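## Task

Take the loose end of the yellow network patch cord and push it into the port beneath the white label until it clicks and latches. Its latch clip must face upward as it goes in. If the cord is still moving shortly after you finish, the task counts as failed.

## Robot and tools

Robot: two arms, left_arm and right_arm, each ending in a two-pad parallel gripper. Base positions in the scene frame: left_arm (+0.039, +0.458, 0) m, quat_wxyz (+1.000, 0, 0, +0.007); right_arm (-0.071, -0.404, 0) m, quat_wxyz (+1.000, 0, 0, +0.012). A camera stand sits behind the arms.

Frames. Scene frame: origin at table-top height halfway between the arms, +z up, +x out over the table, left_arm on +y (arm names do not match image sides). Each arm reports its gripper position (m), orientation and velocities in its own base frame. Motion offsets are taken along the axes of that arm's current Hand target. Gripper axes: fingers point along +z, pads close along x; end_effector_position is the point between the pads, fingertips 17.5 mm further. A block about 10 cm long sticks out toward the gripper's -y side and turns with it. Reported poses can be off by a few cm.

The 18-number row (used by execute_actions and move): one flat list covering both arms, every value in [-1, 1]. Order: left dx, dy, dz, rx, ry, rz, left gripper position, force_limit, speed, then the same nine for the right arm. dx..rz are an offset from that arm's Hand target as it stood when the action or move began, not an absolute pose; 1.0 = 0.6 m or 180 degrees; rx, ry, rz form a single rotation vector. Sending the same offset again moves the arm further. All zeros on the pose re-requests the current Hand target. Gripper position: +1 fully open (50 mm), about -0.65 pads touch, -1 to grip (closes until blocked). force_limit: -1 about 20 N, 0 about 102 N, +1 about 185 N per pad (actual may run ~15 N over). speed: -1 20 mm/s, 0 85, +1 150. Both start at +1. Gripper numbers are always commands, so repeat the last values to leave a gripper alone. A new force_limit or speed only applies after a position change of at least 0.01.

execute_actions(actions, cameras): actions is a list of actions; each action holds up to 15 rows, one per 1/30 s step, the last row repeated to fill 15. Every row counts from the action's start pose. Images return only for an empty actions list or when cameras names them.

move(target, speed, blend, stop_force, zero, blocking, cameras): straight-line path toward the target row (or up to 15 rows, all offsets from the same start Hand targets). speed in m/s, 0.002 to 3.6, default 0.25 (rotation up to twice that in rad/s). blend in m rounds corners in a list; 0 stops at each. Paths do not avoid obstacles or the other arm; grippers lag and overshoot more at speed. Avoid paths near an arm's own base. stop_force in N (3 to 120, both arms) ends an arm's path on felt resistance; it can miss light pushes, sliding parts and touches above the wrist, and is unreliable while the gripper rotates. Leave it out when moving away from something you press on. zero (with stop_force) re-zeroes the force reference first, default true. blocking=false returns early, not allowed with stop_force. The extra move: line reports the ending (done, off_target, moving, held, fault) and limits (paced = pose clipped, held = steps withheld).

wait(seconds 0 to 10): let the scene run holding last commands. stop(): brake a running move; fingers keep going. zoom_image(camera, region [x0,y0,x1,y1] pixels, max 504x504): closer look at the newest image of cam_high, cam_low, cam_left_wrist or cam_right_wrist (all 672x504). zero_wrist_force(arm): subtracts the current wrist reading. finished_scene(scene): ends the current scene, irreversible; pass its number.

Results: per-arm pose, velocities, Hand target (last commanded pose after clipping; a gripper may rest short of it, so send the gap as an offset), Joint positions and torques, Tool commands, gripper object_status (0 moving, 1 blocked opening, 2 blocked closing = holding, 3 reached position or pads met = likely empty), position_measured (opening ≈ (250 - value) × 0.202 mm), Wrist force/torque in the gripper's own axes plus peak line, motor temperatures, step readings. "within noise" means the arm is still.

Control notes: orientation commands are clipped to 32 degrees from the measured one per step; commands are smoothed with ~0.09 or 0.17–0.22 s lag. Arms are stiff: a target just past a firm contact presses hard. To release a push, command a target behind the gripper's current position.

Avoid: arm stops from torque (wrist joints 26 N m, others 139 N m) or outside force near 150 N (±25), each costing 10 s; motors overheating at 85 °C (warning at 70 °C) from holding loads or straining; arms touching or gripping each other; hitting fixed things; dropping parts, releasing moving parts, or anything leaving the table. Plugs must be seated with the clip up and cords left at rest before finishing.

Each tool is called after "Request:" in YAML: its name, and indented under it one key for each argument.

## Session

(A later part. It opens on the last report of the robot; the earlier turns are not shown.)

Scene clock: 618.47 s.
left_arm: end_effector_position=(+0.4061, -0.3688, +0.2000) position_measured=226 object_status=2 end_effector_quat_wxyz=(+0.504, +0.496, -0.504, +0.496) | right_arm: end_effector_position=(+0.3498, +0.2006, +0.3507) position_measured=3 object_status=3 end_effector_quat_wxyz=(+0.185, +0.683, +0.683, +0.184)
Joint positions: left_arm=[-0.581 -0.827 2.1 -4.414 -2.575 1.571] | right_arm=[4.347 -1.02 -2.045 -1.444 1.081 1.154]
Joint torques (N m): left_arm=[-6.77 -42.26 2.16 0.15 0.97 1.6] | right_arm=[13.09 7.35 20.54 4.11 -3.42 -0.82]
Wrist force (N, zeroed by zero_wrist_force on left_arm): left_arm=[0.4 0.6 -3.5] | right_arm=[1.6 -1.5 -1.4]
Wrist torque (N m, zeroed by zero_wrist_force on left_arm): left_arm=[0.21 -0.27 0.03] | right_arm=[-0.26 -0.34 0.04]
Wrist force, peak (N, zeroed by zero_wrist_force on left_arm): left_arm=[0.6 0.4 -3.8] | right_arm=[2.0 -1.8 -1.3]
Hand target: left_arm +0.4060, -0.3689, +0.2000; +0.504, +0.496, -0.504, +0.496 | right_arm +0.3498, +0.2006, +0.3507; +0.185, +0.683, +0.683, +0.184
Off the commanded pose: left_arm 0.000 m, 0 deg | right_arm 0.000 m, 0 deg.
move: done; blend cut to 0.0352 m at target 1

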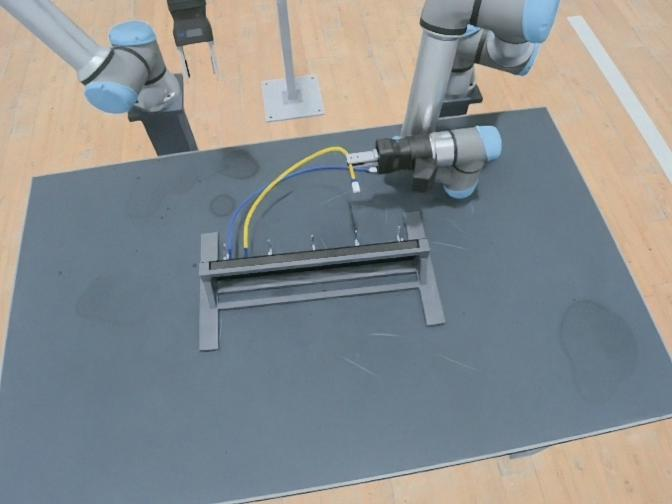

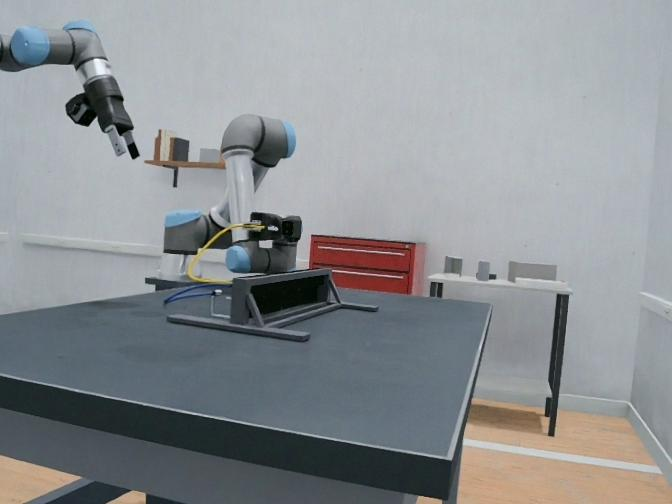

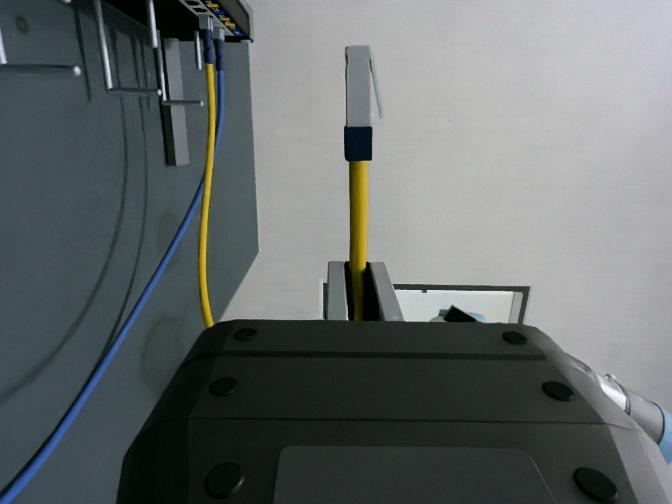

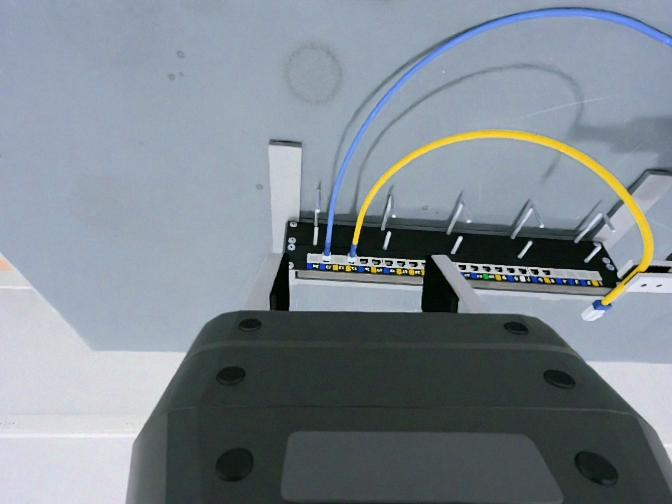

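Request:
move:
  target: [0,0,0,0,0,0,-1,-0.75,-0.8,0.4517,0.2375,0.1957,0.0556,-0.0038,0.0066,1,1,1]
  speed: 0.2
  cameras: ["all"]

Request:
zoom_image:
  camera: "cam_right_wrist"
  region: [240, 180, 440, 330]

Scene clock: 636.47 s.
left_arm: end_effector_position=(+0.4060, -0.3689, +0.2000) position_measured=226 object_status=2 end_effector_quat_wxyz=(+0.504, +0.496, -0.504, +0.496) | right_arm: end_effector_position=(+0.5322, +0.4714, +0.3204) position_measured=3 object_status=3 end_effector_quat_wxyz=(+0.127, +0.704, +0.688, +0.121)
Joint positions: left_arm=[-0.581 -0.827 2.1 -4.414 -2.575 1.571] | right_arm=[4.168 -1.919 -1.263 -1.353 1.265 1.023]
Joint torques (N m): left_arm=[-6.56 -46.45 4.56 0.82 -0.86 1.9] | right_arm=[13.08 34.48 35.88 4.2 -2.99 1.21]
Wrist force (N, zeroed by zero_wrist_force on left_arm): left_arm=[0.5 0.4 -3.6] | right_arm=[1.8 -1.4 -0.8]
Wrist torque (N m, zeroed by zero_wrist_force on left_arm): left_arm=[0.19 -0.28 0.02] | right_arm=[-0.21 -0.37 0.03]
Wrist force, peak (N, zeroed by zero_wrist_force on left_arm): left_arm=[0.5 0.6 -3.8] | right_arm=[-0.8 -3.4 -2.0]
Hand target: left_arm +0.4060, -0.3689, +0.2000; +0.504, +0.496, -0.504, +0.496 | right_arm +0.5321, +0.4715, +0.3204; +0.127, +0.704, +0.688, +0.121
Off the commanded pose: left_arm 0.000 m, 0 deg | right_arm 0.000 m, 0 deg.
move: done

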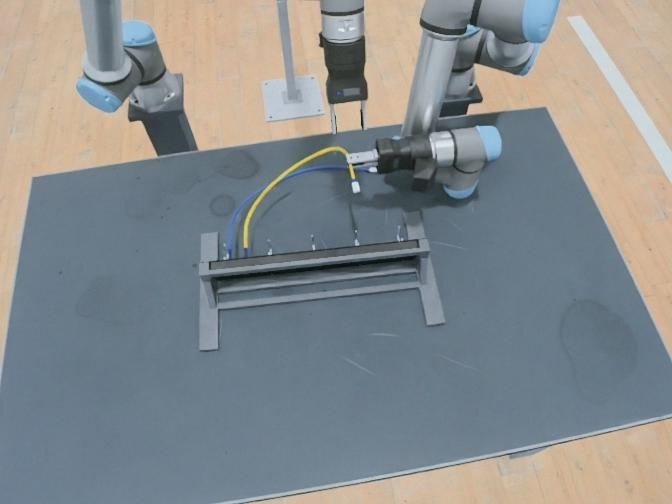

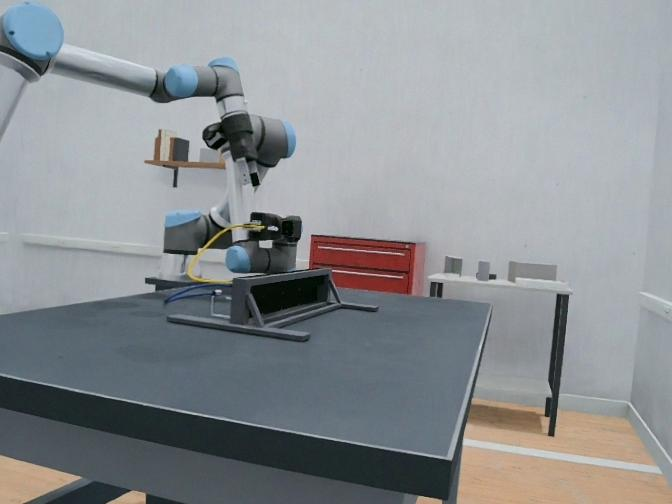

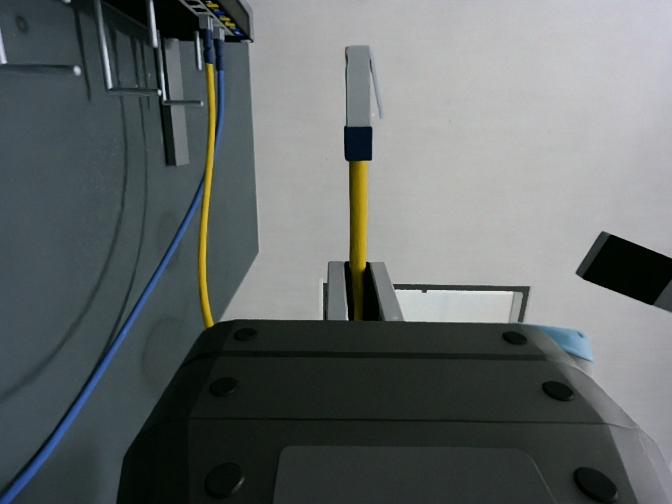

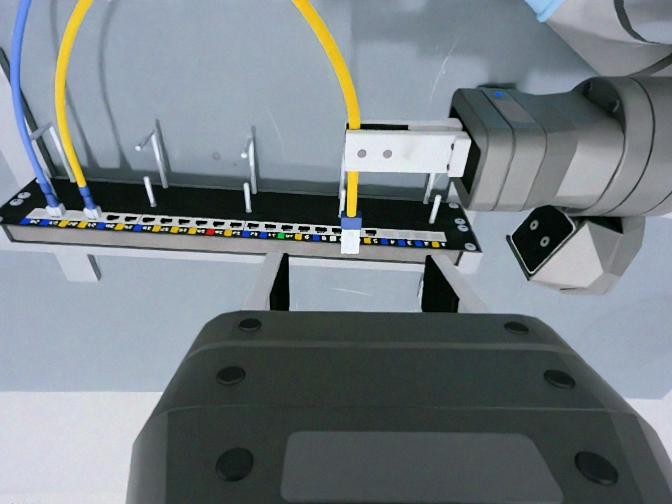

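Scaled by 2.520.

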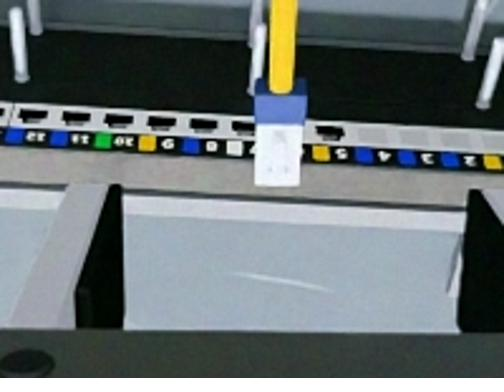

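Request:
move:
  target: [0,0,0,0,0,0,-1,-0.75,-0.8,0.0063,0.0017,0.135,0,0,0,1,1,1]
  speed: 0.12
  cameras: ["cam_left_wrist", "cam_right_wrist"]

Request:
zoom_image:
  camera: "cam_right_wrist"
  region: [240, 180, 440, 330]

Scene clock: 656.23 s.
left_arm: end_effector_position=(+0.4060, -0.3689, +0.2000) position_measured=226 object_status=2 end_effector_quat_wxyz=(+0.504, +0.496, -0.504, +0.496) | right_arm: end_effector_position=(+0.5611, +0.4742, +0.2447) position_measured=3 object_status=3 end_effector_quat_wxyz=(+0.127, +0.704, +0.688, +0.121)
Joint positions: left_arm=[-0.581 -0.827 2.1 -4.414 -2.575 1.571] | right_arm=[4.133 -1.998 -1.35 -1.177 1.271 0.986]
Joint torques (N m): left_arm=[-6.73 -46.17 2.81 0.88 1.05 1.92] | right_arm=[14.46 53.38 32.58 3.2 -0.49 1.35]
Wrist force (N, zeroed by zero_wrist_force on left_arm): left_arm=[0.6 0.6 -3.6] | right_arm=[1.7 -1.3 -1.1]
Wrist torque (N m, zeroed by zero_wrist_force on left_arm): left_arm=[0.21 -0.30 0.03] | right_arm=[-0.19 -0.35 0.03]
Wrist force, peak (N, zeroed by zero_wrist_force on left_arm): left_arm=[0.3 0.9 -3.8] | right_arm=[2.1 -1.6 -3.4]
Hand target: left_arm +0.4060, -0.3689, +0.2000; +0.504, +0.496, -0.504, +0.496 | right_arm +0.5611, +0.4743, +0.2448; +0.127, +0.704, +0.688, +0.121
Off the commanded pose: left_arm 0.000 m, 0 deg | right_arm 0.000 m, 0 deg.
move: done
Images, in order (width x height): cam_left_wrist 672x504, cam_right_wrist 672x504.

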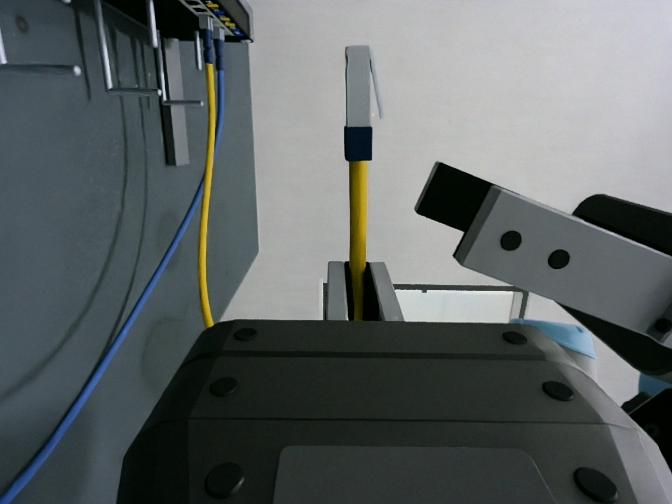

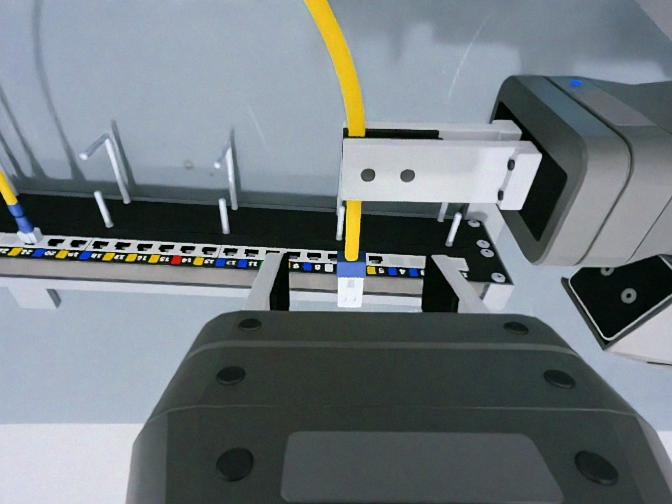

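Scaled by 2.520.

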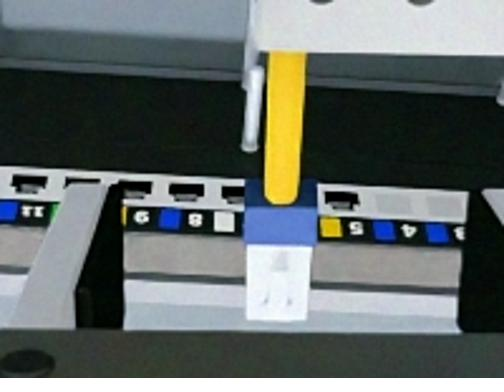

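Request:
move:
  target: [0,0,0,0,0,0,-1,-0.75,-0.8,0,-0.0018,0.0547,0,0,0,1,-0.5,-0.7]
  speed: 0.06
  cameras: ["cam_left_wrist", "cam_right_wrist"]

Request:
zoom_image:
  camera: "cam_right_wrist"
  region: [240, 180, 440, 330]

Scene clock: 669.37 s.
left_arm: end_effector_position=(+0.4060, -0.3689, +0.2000) position_measured=226 object_status=2 end_effector_quat_wxyz=(+0.504, +0.496, -0.504, +0.496) | right_arm: end_effector_position=(+0.5715, +0.4739, +0.2134) position_measured=3 object_status=3 end_effector_quat_wxyz=(+0.127, +0.704, +0.688, +0.121)
Joint positions: left_arm=[-0.581 -0.827 2.1 -4.414 -2.575 1.571] | right_arm=[4.119 -2.033 -1.381 -1.106 1.274 0.972]
Joint torques (N m): left_arm=[-6.82 -47.2 2.84 0.86 1.97 1.94] | right_arm=[3.82 58.09 36.27 1.97 0.63 0.86]
Wrist force (N, zeroed by zero_wrist_force on left_arm): left_arm=[0.7 0.7 -3.6] | right_arm=[1.8 -1.7 -1.0]
Wrist torque (N m, zeroed by zero_wrist_force on left_arm): left_arm=[0.23 -0.30 0.02] | right_arm=[-0.24 -0.35 0.05]
Wrist force, peak (N, zeroed by zero_wrist_force on left_arm): left_arm=[0.7 0.6 -3.8] | right_arm=[1.7 -1.4 -2.6]
Hand target: left_arm +0.4060, -0.3689, +0.2000; +0.504, +0.496, -0.504, +0.496 | right_arm +0.5714, +0.4740, +0.2136; +0.127, +0.704, +0.688, +0.121
Off the commanded pose: left_arm 0.000 m, 0 deg | right_arm 0.000 m, 0 deg.
move: done
Images, in order (width x height): cam_left_wrist 672x504, cam_right_wrist 672x504.

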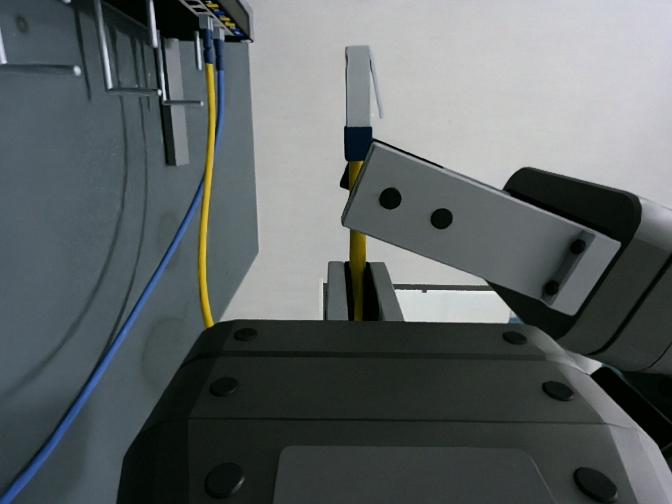

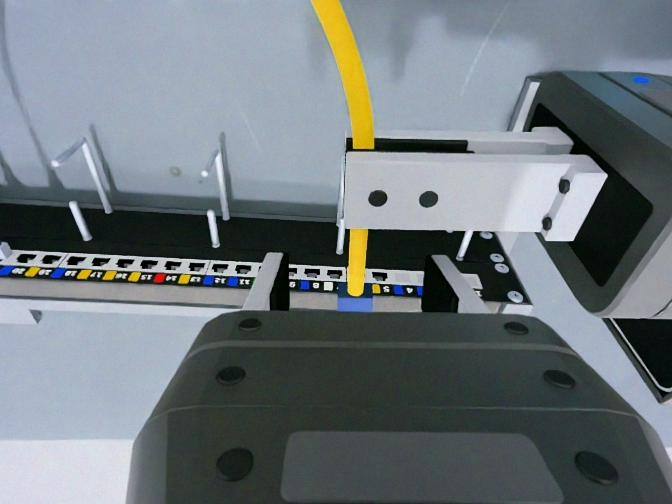

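Scaled by 2.520.

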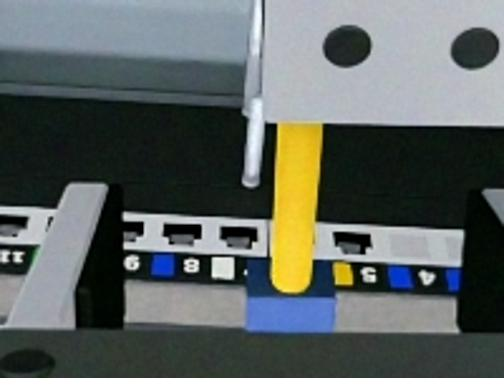

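Request:
move:
  target: [0,0,0,0,0,0,-1,-0.75,-0.8,0,0.005,0.0117,0,0,0,1,-0.5,-0.7]
  speed: 0.04
  cameras: ["cam_left_wrist", "cam_right_wrist"]

Request:
zoom_image:
  camera: "cam_left_wrist"
  region: [300, 30, 480, 280]

Scene clock: 698.67 s.
left_arm: end_effector_position=(+0.4060, -0.3689, +0.2000) position_measured=226 object_status=2 end_effector_quat_wxyz=(+0.504, +0.496, -0.504, +0.496) | right_arm: end_effector_position=(+0.5767, +0.4738, +0.2079) position_measured=3 object_status=3 end_effector_quat_wxyz=(+0.127, +0.704, +0.688, +0.121)
Joint positions: left_arm=[-0.581 -0.827 2.1 -4.414 -2.575 1.571] | right_arm=[4.113 -2.045 -1.378 -1.095 1.275 0.966]
Joint torques (N m): left_arm=[-6.71 -46.56 2.25 0.93 2.04 1.84] | right_arm=[-5.66 52.6 31.46 2.73 1.07 -0.27]
Wrist force (N, zeroed by zero_wrist_force on left_arm): left_arm=[0.5 0.6 -3.6] | right_arm=[1.7 -1.3 -0.9]
Wrist torque (N m, zeroed by zero_wrist_force on left_arm): left_arm=[0.21 -0.28 0.03] | right_arm=[-0.18 -0.34 0.05]
Wrist force, peak (N, zeroed by zero_wrist_force on left_arm): left_arm=[0.6 0.7 -3.8] | right_arm=[2.0 -1.9 -1.6]
Hand target: left_arm +0.4060, -0.3689, +0.2000; +0.504, +0.496, -0.504, +0.496 | right_arm +0.5766, +0.4738, +0.2080; +0.127, +0.704, +0.688, +0.121
Off the commanded pose: left_arm 0.000 m, 0 deg | right_arm 0.000 m, 0 deg.
move: done
Images, in order (width x height): cam_left_wrist 672x504, cam_right_wrist 672x504.

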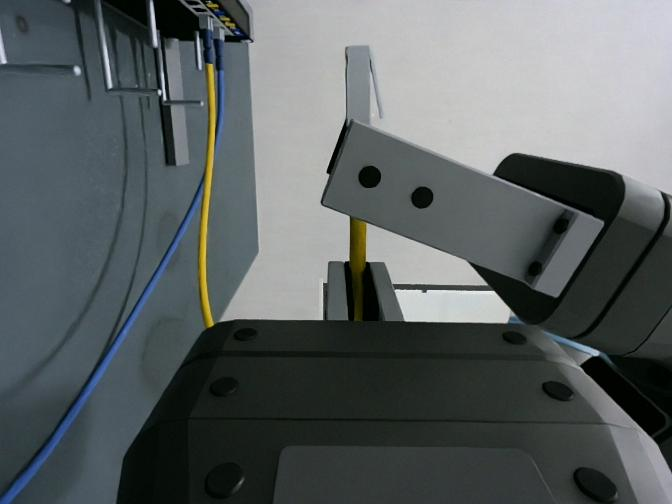

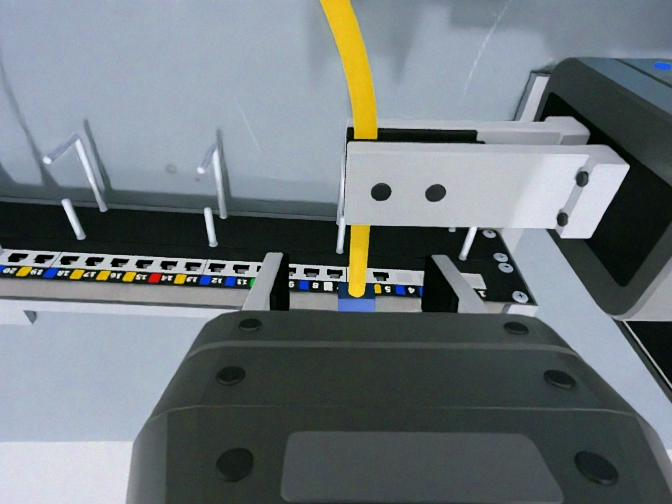

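Scaled by 2.016.

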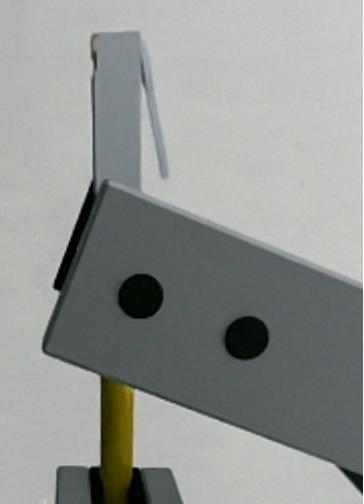

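Request:
move:
  target: [0,0,0,0,0,0,-1,-0.75,-0.8,0,0,0,0,0,0,-1,-0.5,-0.7]
  speed: 0.04
  cameras: ["cam_left_wrist", "cam_right_wrist"]

Request:
zoom_image:
  camera: "cam_left_wrist"
  region: [300, 30, 480, 280]

Request:
zoom_image:
  camera: "cam_right_wrist"
  region: [240, 180, 440, 330]

Scene clock: 708.97 s.
left_arm: end_effector_position=(+0.4060, -0.3689, +0.2000) position_measured=226 object_status=2 end_effector_quat_wxyz=(+0.504, +0.496, -0.504, +0.496) | right_arm: end_effector_position=(+0.5766, +0.4738, +0.2080) position_measured=192 object_status=2 end_effector_quat_wxyz=(+0.127, +0.704, +0.688, +0.121)
Joint positions: left_arm=[-0.581 -0.827 2.1 -4.414 -2.575 1.571] | right_arm=[4.113 -2.045 -1.378 -1.095 1.275 0.966]
Joint torques (N m): left_arm=[-6.84 -46.9 1.01 0.9 2.04 1.82] | right_arm=[13.56 56.66 19.75 2.19 -2.42 1.27]
Wrist force (N, zeroed by zero_wrist_force on left_arm): left_arm=[0.3 0.4 -3.8] | right_arm=[1.7 -1.3 -1.0]
Wrist torque (N m, zeroed by zero_wrist_force on left_arm): left_arm=[0.19 -0.25 0.03] | right_arm=[-0.18 -0.34 0.04]
Wrist force, peak (N, zeroed by zero_wrist_force on left_arm): left_arm=[0.3 0.3 -4.0] | right_arm=[1.8 -1.6 -1.2]
Hand target: left_arm +0.4060, -0.3689, +0.2000; +0.504, +0.496, -0.504, +0.496 | right_arm +0.5766, +0.4738, +0.2080; +0.127, +0.704, +0.688, +0.121
Off the commanded pose: left_arm 0.000 m, 0 deg | right_arm 0.000 m, 0 deg.
move: done
Images, in order (width x height): cam_left_wrist 672x504, cam_right_wrist 672x504.

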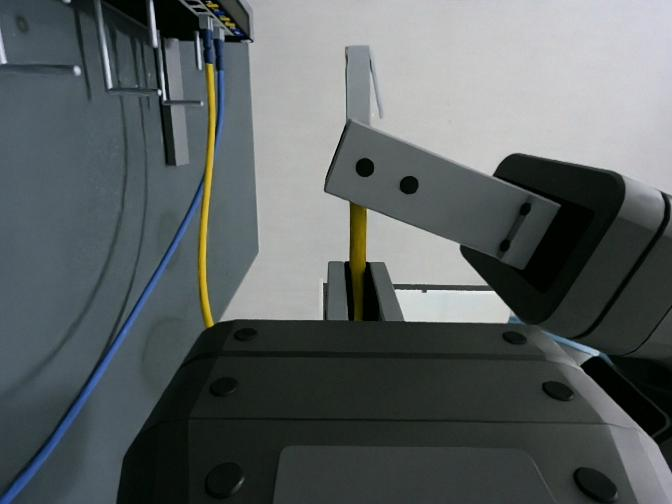

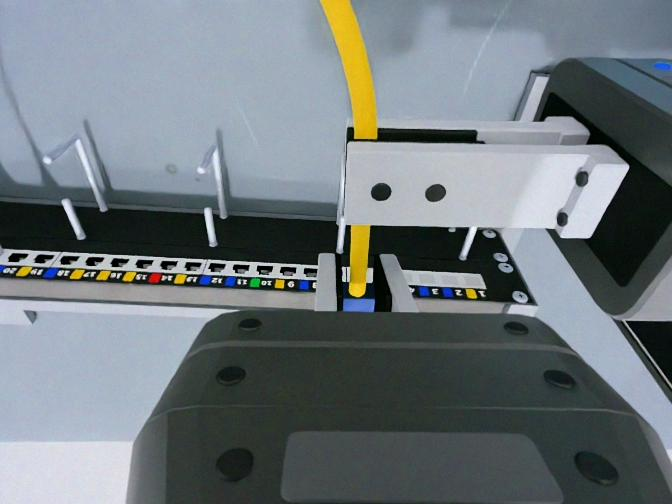

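Scaled by 2.016.

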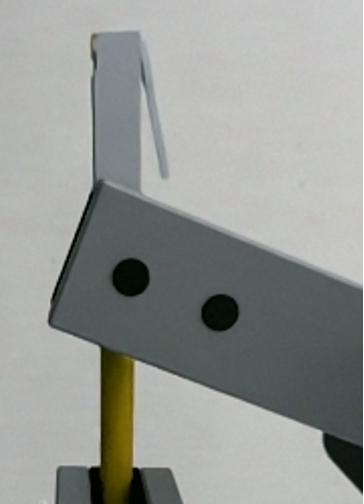

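Scaled by 2.520.

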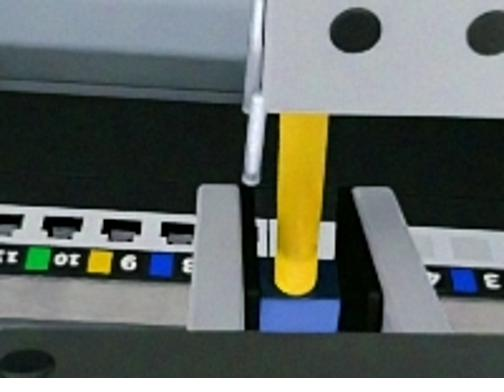

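Request:
move:
  target:
    - [0,0,0,0,0,0,0.4,-0.75,-0.9,0,0,0,0,0,0,-1,-0.5,-0.7]
    - [0,0,-0.25,0,0,0,0.4,-0.75,-0.9,0,0,0,0,0,0,-1,-0.5,-0.7]
  speed: 0.12
  cameras: ["all"]

Request:
zoom_image:
  camera: "cam_right_wrist"
  region: [240, 180, 440, 330]

Request:
zoom_image:
  camera: "cam_left_wrist"
  region: [280, 60, 480, 260]

Scene clock: 722.13 s.
left_arm: end_effector_position=(+0.4066, -0.3232, +0.2000) position_measured=92 object_status=3 end_effector_quat_wxyz=(+0.504, +0.496, -0.504, +0.496) | right_arm: end_effector_position=(+0.5766, +0.4738, +0.2080) position_measured=192 object_status=2 end_effector_quat_wxyz=(+0.127, +0.704, +0.688, +0.121)
Joint positions: left_arm=[-0.482 -0.834 2.126 -4.433 -2.675 1.571] | right_arm=[4.113 -2.045 -1.378 -1.095 1.275 0.966]
Joint torques (N m): left_arm=[-6.76 -37.9 -10.05 0.89 2.19 1.69] | right_arm=[12.45 56.62 21.25 2.51 -2.39 1.04]
Wrist force (N, zeroed by zero_wrist_force on left_arm): left_arm=[0.7 0.8 -4.0] | right_arm=[1.7 -1.5 -1.0]
Wrist torque (N m, zeroed by zero_wrist_force on left_arm): left_arm=[0.22 -0.25 0.01] | right_arm=[-0.22 -0.33 0.05]
Wrist force, peak (N, zeroed by zero_wrist_force on left_arm): left_arm=[1.1 1.1 -8.4] | right_arm=[1.8 -1.6 -1.3]
Hand target: left_arm +0.4066, -0.3233, +0.1999; +0.504, +0.496, -0.504, +0.496 (not the last commanded pose) | right_arm +0.5766, +0.4738, +0.2080; +0.127, +0.704, +0.688, +0.121
Off the commanded pose: left_arm 0.104 m, 0 deg | right_arm 0.000 m, 0 deg.
move: held (left_arm; a check stopped the path); path passed 1 of 2 targets; limits=held
pose unreachable (left arm): on one or more control steps of this call, first in action 0 (counted from 0), this arm could not follow its commanded pose, so it was not sent that pose on those steps. It may still have moved: this result reports where it is.
cause: moving toward the commanded pose would bring two parts of the arm too close to each other (its gripper and another part of the arm, with joints 4 (wrist 1) to 6 (wrist 3) between them, 4 mm apart when it was first held).

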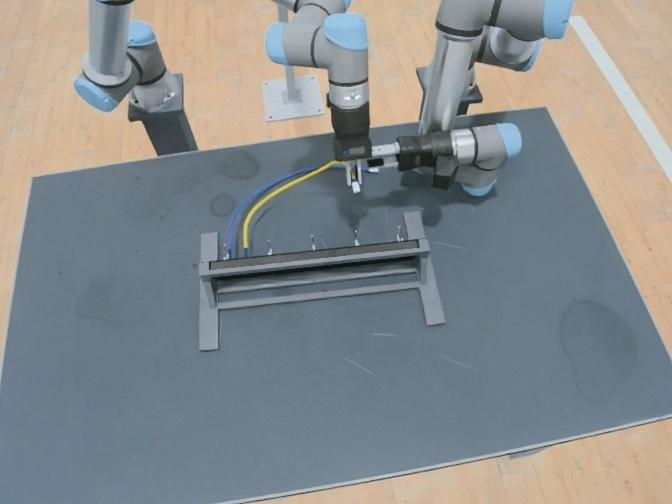

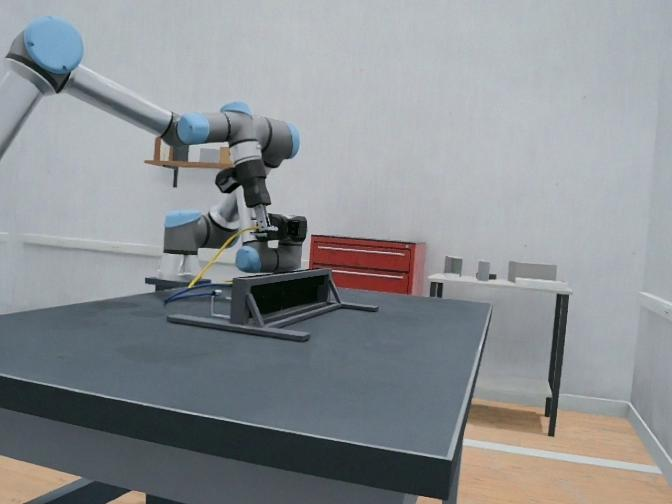

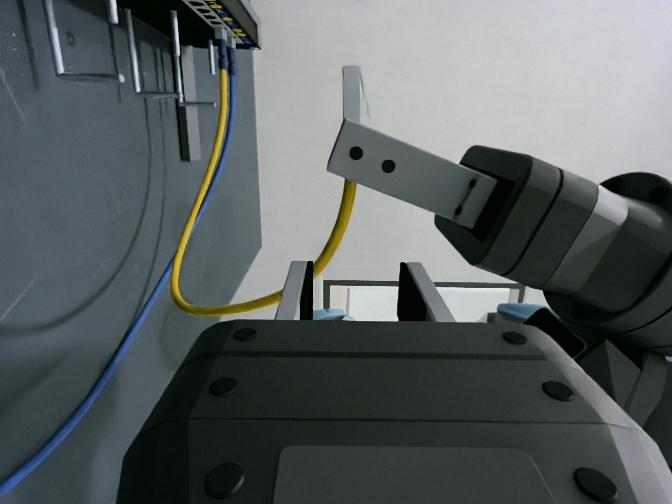

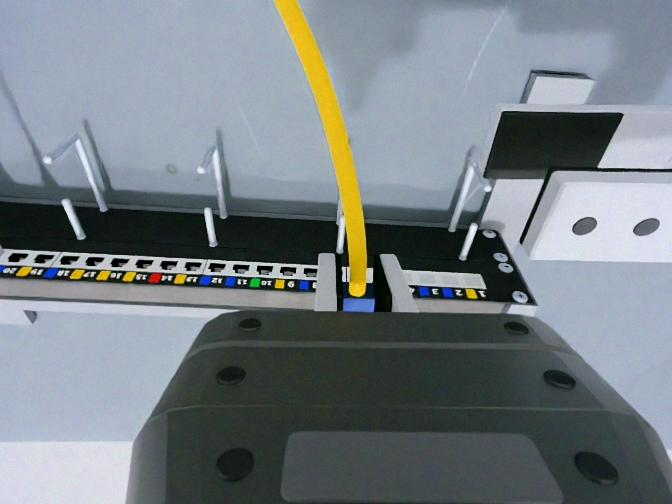

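Scaled by 2.520.

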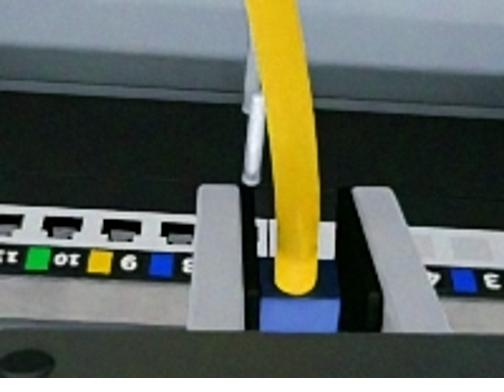

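Scaled by 2.520.

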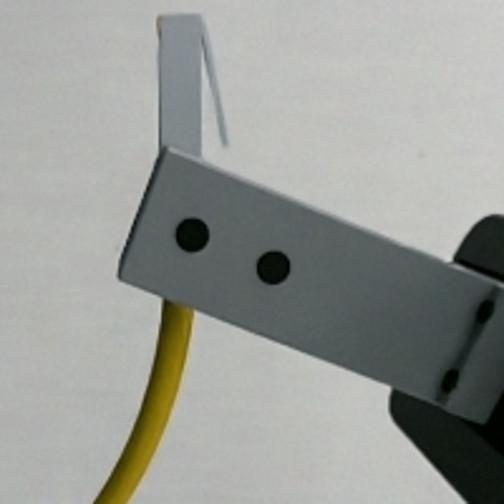

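Request:
move:
  target:
    - [0.05,0,-0.08,0,-0.2,0,0.4,-0.75,-0.9,0,0,0,0,0,0,-1,-0.5,-0.7]
    - [0.2,0,-0.2,0,-0.42,0,0.4,-0.75,-0.9,0,0,0,0,0,0,-1,-0.5,-0.7]
  speed: 0.15
  blend: [0.03,0]
  cameras: ["all"]

Scene clock: 748.80 s.
left_arm: end_effector_position=(+0.4085, -0.2034, +0.3200) position_measured=92 object_status=3 end_effector_quat_wxyz=(+0.089, +0.696, -0.707, +0.088) | right_arm: end_effector_position=(+0.5766, +0.4738, +0.2080) position_measured=192 object_status=2 end_effector_quat_wxyz=(+0.127, +0.704, +0.688, +0.121)
Joint positions: left_arm=[-0.641 -1.757 1.818 -1.781 -1.774 2.501] | right_arm=[4.113 -2.045 -1.378 -1.095 1.275 0.966]
Joint torques (N m): left_arm=[6.47 -19.42 -13.64 -3.81 -1.04 1.81] | right_arm=[7.26 51.93 22.77 3.06 -2.48 1.09]
Wrist force (N, zeroed by zero_wrist_force on left_arm): left_arm=[0.1 0.3 -0.3] | right_arm=[1.9 -1.3 -0.9]
Wrist torque (N m, zeroed by zero_wrist_force on left_arm): left_arm=[0.04 -0.06 0.10] | right_arm=[-0.19 -0.36 0.04]
Wrist force, peak (N, zeroed by zero_wrist_force on left_arm): left_arm=[0.8 0.6 -4.0] | right_arm=[2.0 -1.7 -0.8]
Hand target: left_arm +0.4085, -0.2033, +0.3200; +0.089, +0.696, -0.707, +0.088 | right_arm +0.5766, +0.4738, +0.2080; +0.127, +0.704, +0.688, +0.121
Off the commanded pose: left_arm 0.000 m, 0 deg | right_arm 0.000 m, 0 deg.
move: done

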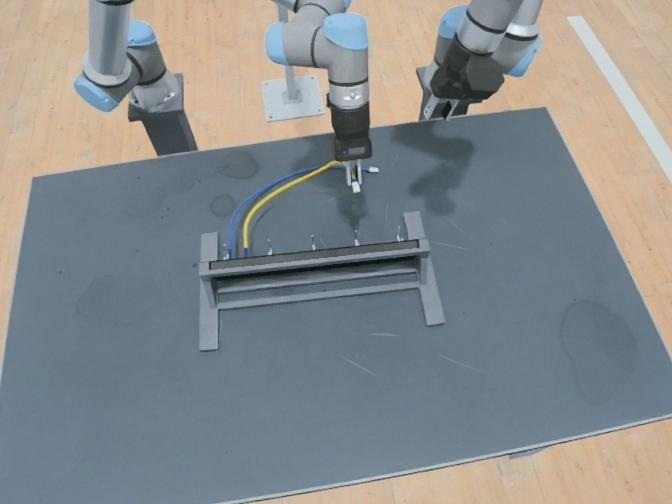

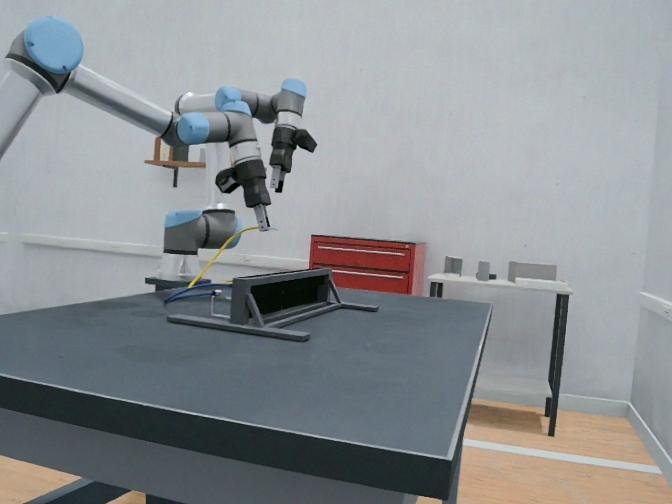

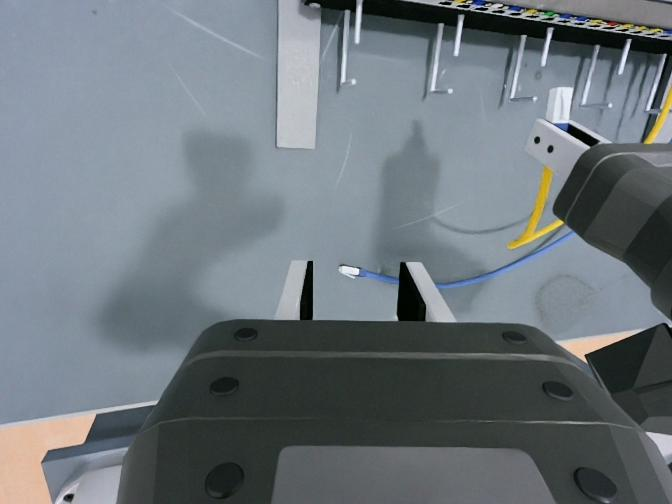

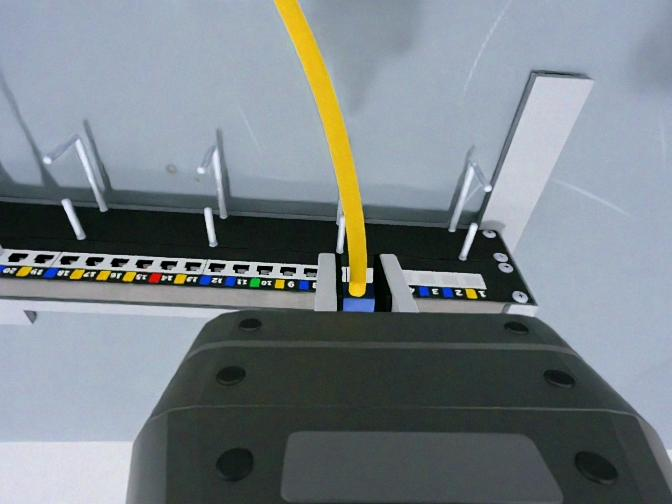

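Request:
zoom_image:
  camera: "cam_right_wrist"
  region: [0, 200, 170, 330]

Request:
zoom_image:
  camera: "cam_right_wrist"
  region: [160, 200, 330, 330]

Request:
zoom_image:
  camera: "cam_right_wrist"
  region: [380, 200, 550, 330]

Request:
zoom_image:
  camera: "cam_left_wrist"
  region: [440, 0, 672, 260]

Scaled by 2.965.

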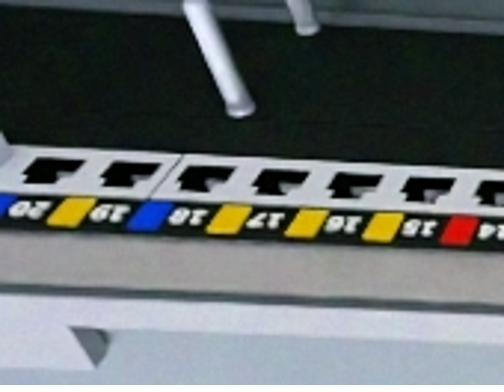

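Scaled by 2.965.

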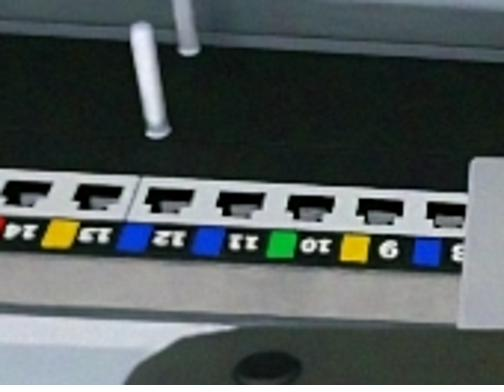

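Scaled by 2.965.

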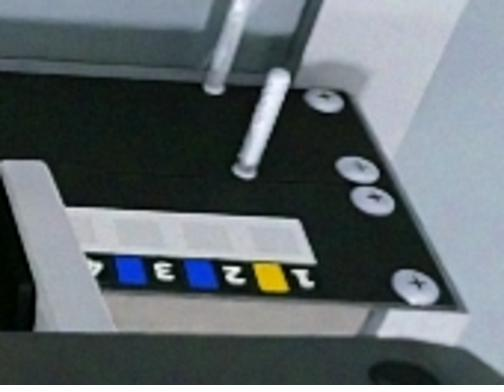

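Scaled by 1.938.

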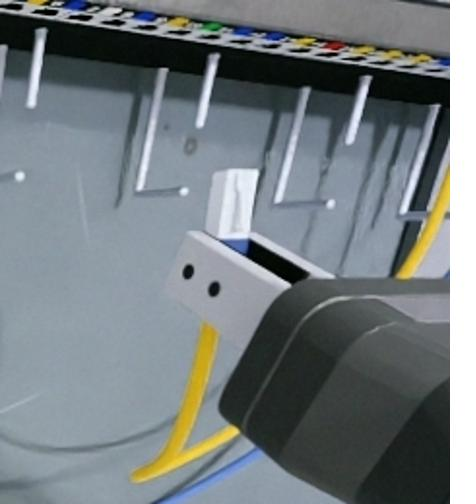

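Request:
move:
  target: [0,-0.0575,0.3597,0.379,0.1271,0.2751,0.4,-0.75,-0.9,-0.005,0.024,0.1737,0,-0.00665,0.0183,-1,-0.5,-0.7]
  speed: 0.15
  cameras: ["all"]

Request:
zoom_image:
  camera: "cam_left_wrist"
  region: [220, 100, 470, 300]

Request:
zoom_image:
  camera: "cam_right_wrist"
  region: [240, 180, 440, 330]

Scene clock: 870.10 s.
left_arm: end_effector_position=(+0.4417, -0.2567, +0.1120) position_measured=92 object_status=3 end_effector_quat_wxyz=(+0.215, -0.264, +0.722, -0.602) | right_arm: end_effector_position=(+0.6261, +0.4693, +0.1151) position_measured=192 object_status=2 end_effector_quat_wxyz=(+0.130, +0.725, +0.666, +0.117)
Joint positions: left_arm=[-0.701 -0.726 2.513 -4.741 -1.743 3.167] | right_arm=[4.055 -2.208 -1.369 -0.942 1.274 0.969]
Joint torques (N m): left_arm=[0.03 -30.73 1.36 -3.2 -0.2 0.07] | right_arm=[-4.24 61.44 27.21 2.11 -3.18 1.13]
Wrist force (N, zeroed by zero_wrist_force on left_arm): left_arm=[1.5 0.2 -3.5] | right_arm=[1.6 -1.3 -0.6]
Wrist torque (N m, zeroed by zero_wrist_force on left_arm): left_arm=[-0.12 -0.27 0.23] | right_arm=[-0.19 -0.31 -0.03]
Wrist force, peak (N, zeroed by zero_wrist_force on left_arm): left_arm=[1.1 -1.0 -4.5] | right_arm=[2.0 -1.8 -1.5]
Hand target: left_arm +0.4417, -0.2567, +0.1120; +0.215, -0.264, +0.722, -0.602 (not the last commanded pose) | right_arm +0.6260, +0.4693, +0.1152; +0.130, +0.725, +0.666, +0.117
Tool commands: left_gripper/position=+0.403922 left_gripper/force_limit=-0.74902 left_gripper/speed=-0.898039 right_gripper/position=-1.0 right_gripper/force_limit=-0.5 right_gripper/speed=-0.7
Off the commanded pose: left_arm 0.001 m, 1 deg | right_arm 0.000 m, 0 deg.
FORCE FAULT: contact force on the left arm reached its limit, and that arm stopped. The contact can be on any part of that arm, not only on its tool. That arm's remaining commands of this call were not run. That arm is still stopped at the end of this call. That arm stays stopped for about 10 more seconds. Until then a move that you send moves the other arm only, and its call returns only when the move has ended. Once the stop has ended, the next robot result says so. If the stop ends while you think or write, that arm runs what you send next, counted from a new Hand target: where the arm stands when the stop ends. While its stop runs, that arm takes no new command, but its gripper still runs the gripper command that each later call begins with. Until it ends, the stop uses up actions while you think or wait. An arm that is not stopped still takes commands.
move: fault (left_arm)

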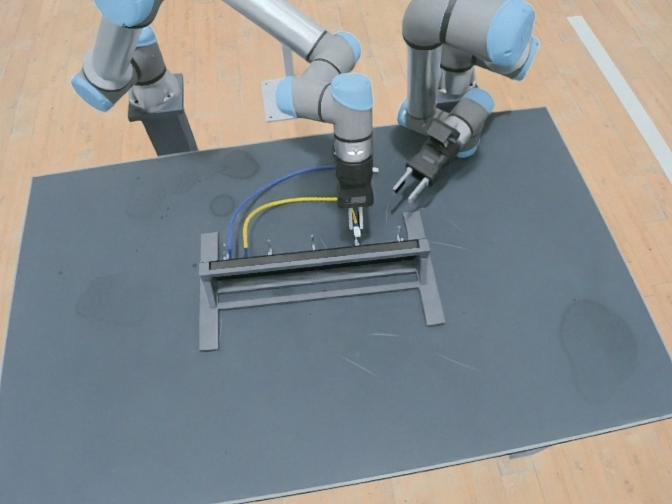

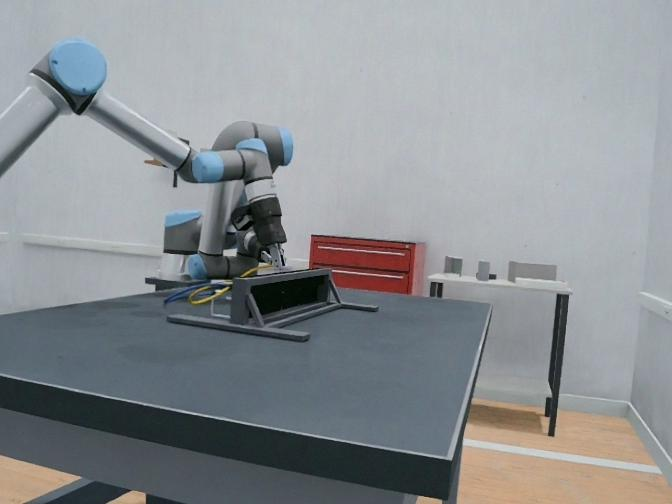

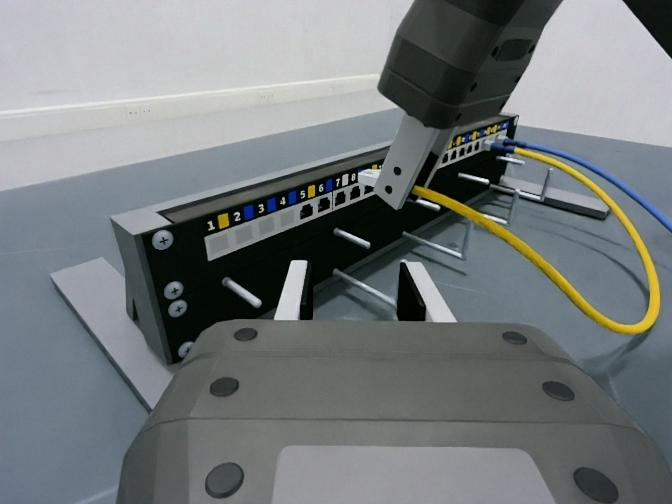

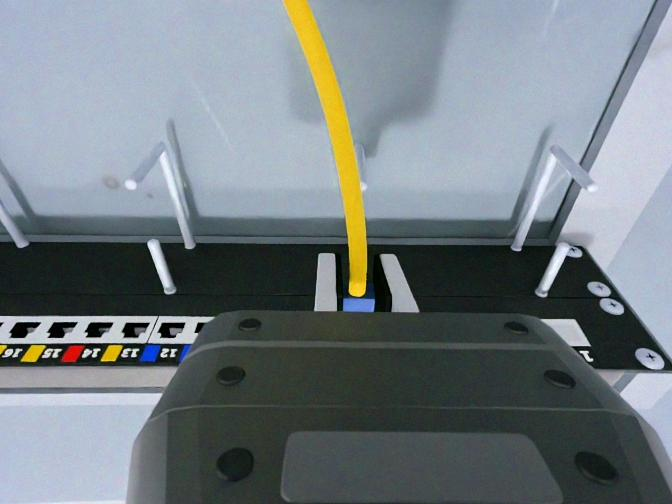

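Scaled by 2.016.

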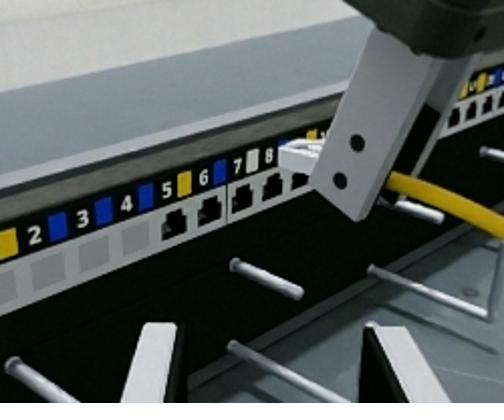

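Scaled by 2.520.

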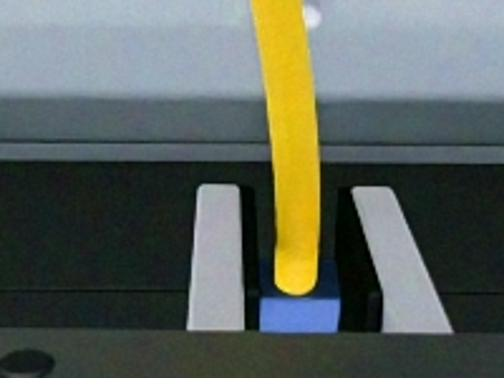

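Request:
wait:
  seconds: 1

Scene clock: 899.70 s.
left_arm: end_effector_position=(+0.4417, -0.2567, +0.1120) position_measured=92 object_status=3 end_effector_quat_wxyz=(+0.215, -0.264, +0.722, -0.602) | right_arm: end_effector_position=(+0.6260, +0.4693, +0.1152) position_measured=192 object_status=2 end_effector_quat_wxyz=(+0.130, +0.725, +0.666, +0.117)
Joint positions: left_arm=[-0.701 -0.726 2.513 -4.741 -1.743 3.167] | right_arm=[4.055 -2.207 -1.369 -0.943 1.274 0.969]
Joint torques (N m): left_arm=[0.01 -31.8 1.79 -2.92 -0.05 0] | right_arm=[12.85 62.18 19.18 2.08 -0.34 -0.82]
Wrist force (N, zeroed by zero_wrist_force on left_arm): left_arm=[1.3 0.4 -3.4] | right_arm=[1.8 -1.4 -0.9]
Wrist torque (N m, zeroed by zero_wrist_force on left_arm): left_arm=[-0.09 -0.24 0.23] | right_arm=[-0.20 -0.34 -0.04]
Wrist force, peak (N, zeroed by zero_wrist_force on left_arm): left_arm=[1.6 0.3 -3.9] | right_arm=[1.9 -1.6 -0.7]
Hand target: left_arm +0.4417, -0.2567, +0.1120; +0.215, -0.264, +0.722, -0.602 (not the last commanded pose) | right_arm +0.6260, +0.4693, +0.1152; +0.130, +0.725, +0.666, +0.117
Tool commands: left_gripper/position=+0.403922 left_gripper/force_limit=-0.74902 left_gripper/speed=-0.898039 right_gripper/position=-1.0 right_gripper/force_limit=-0.5 right_gripper/speed=-0.7
Off the commanded pose: left_arm 0.001 m, 1 deg | right_arm 0.000 m, 0 deg.
FORCE FAULT, CONTINUED: the left arm's stop, for the force fault that an earlier result reported, is over. The rest of the stop counts as 19 of the actions that you can send in this scene. That arm's target is now where it stood when the stop ended, not its last command. That arm accepts commands again.
wait: 1.00 s; at rest from the start


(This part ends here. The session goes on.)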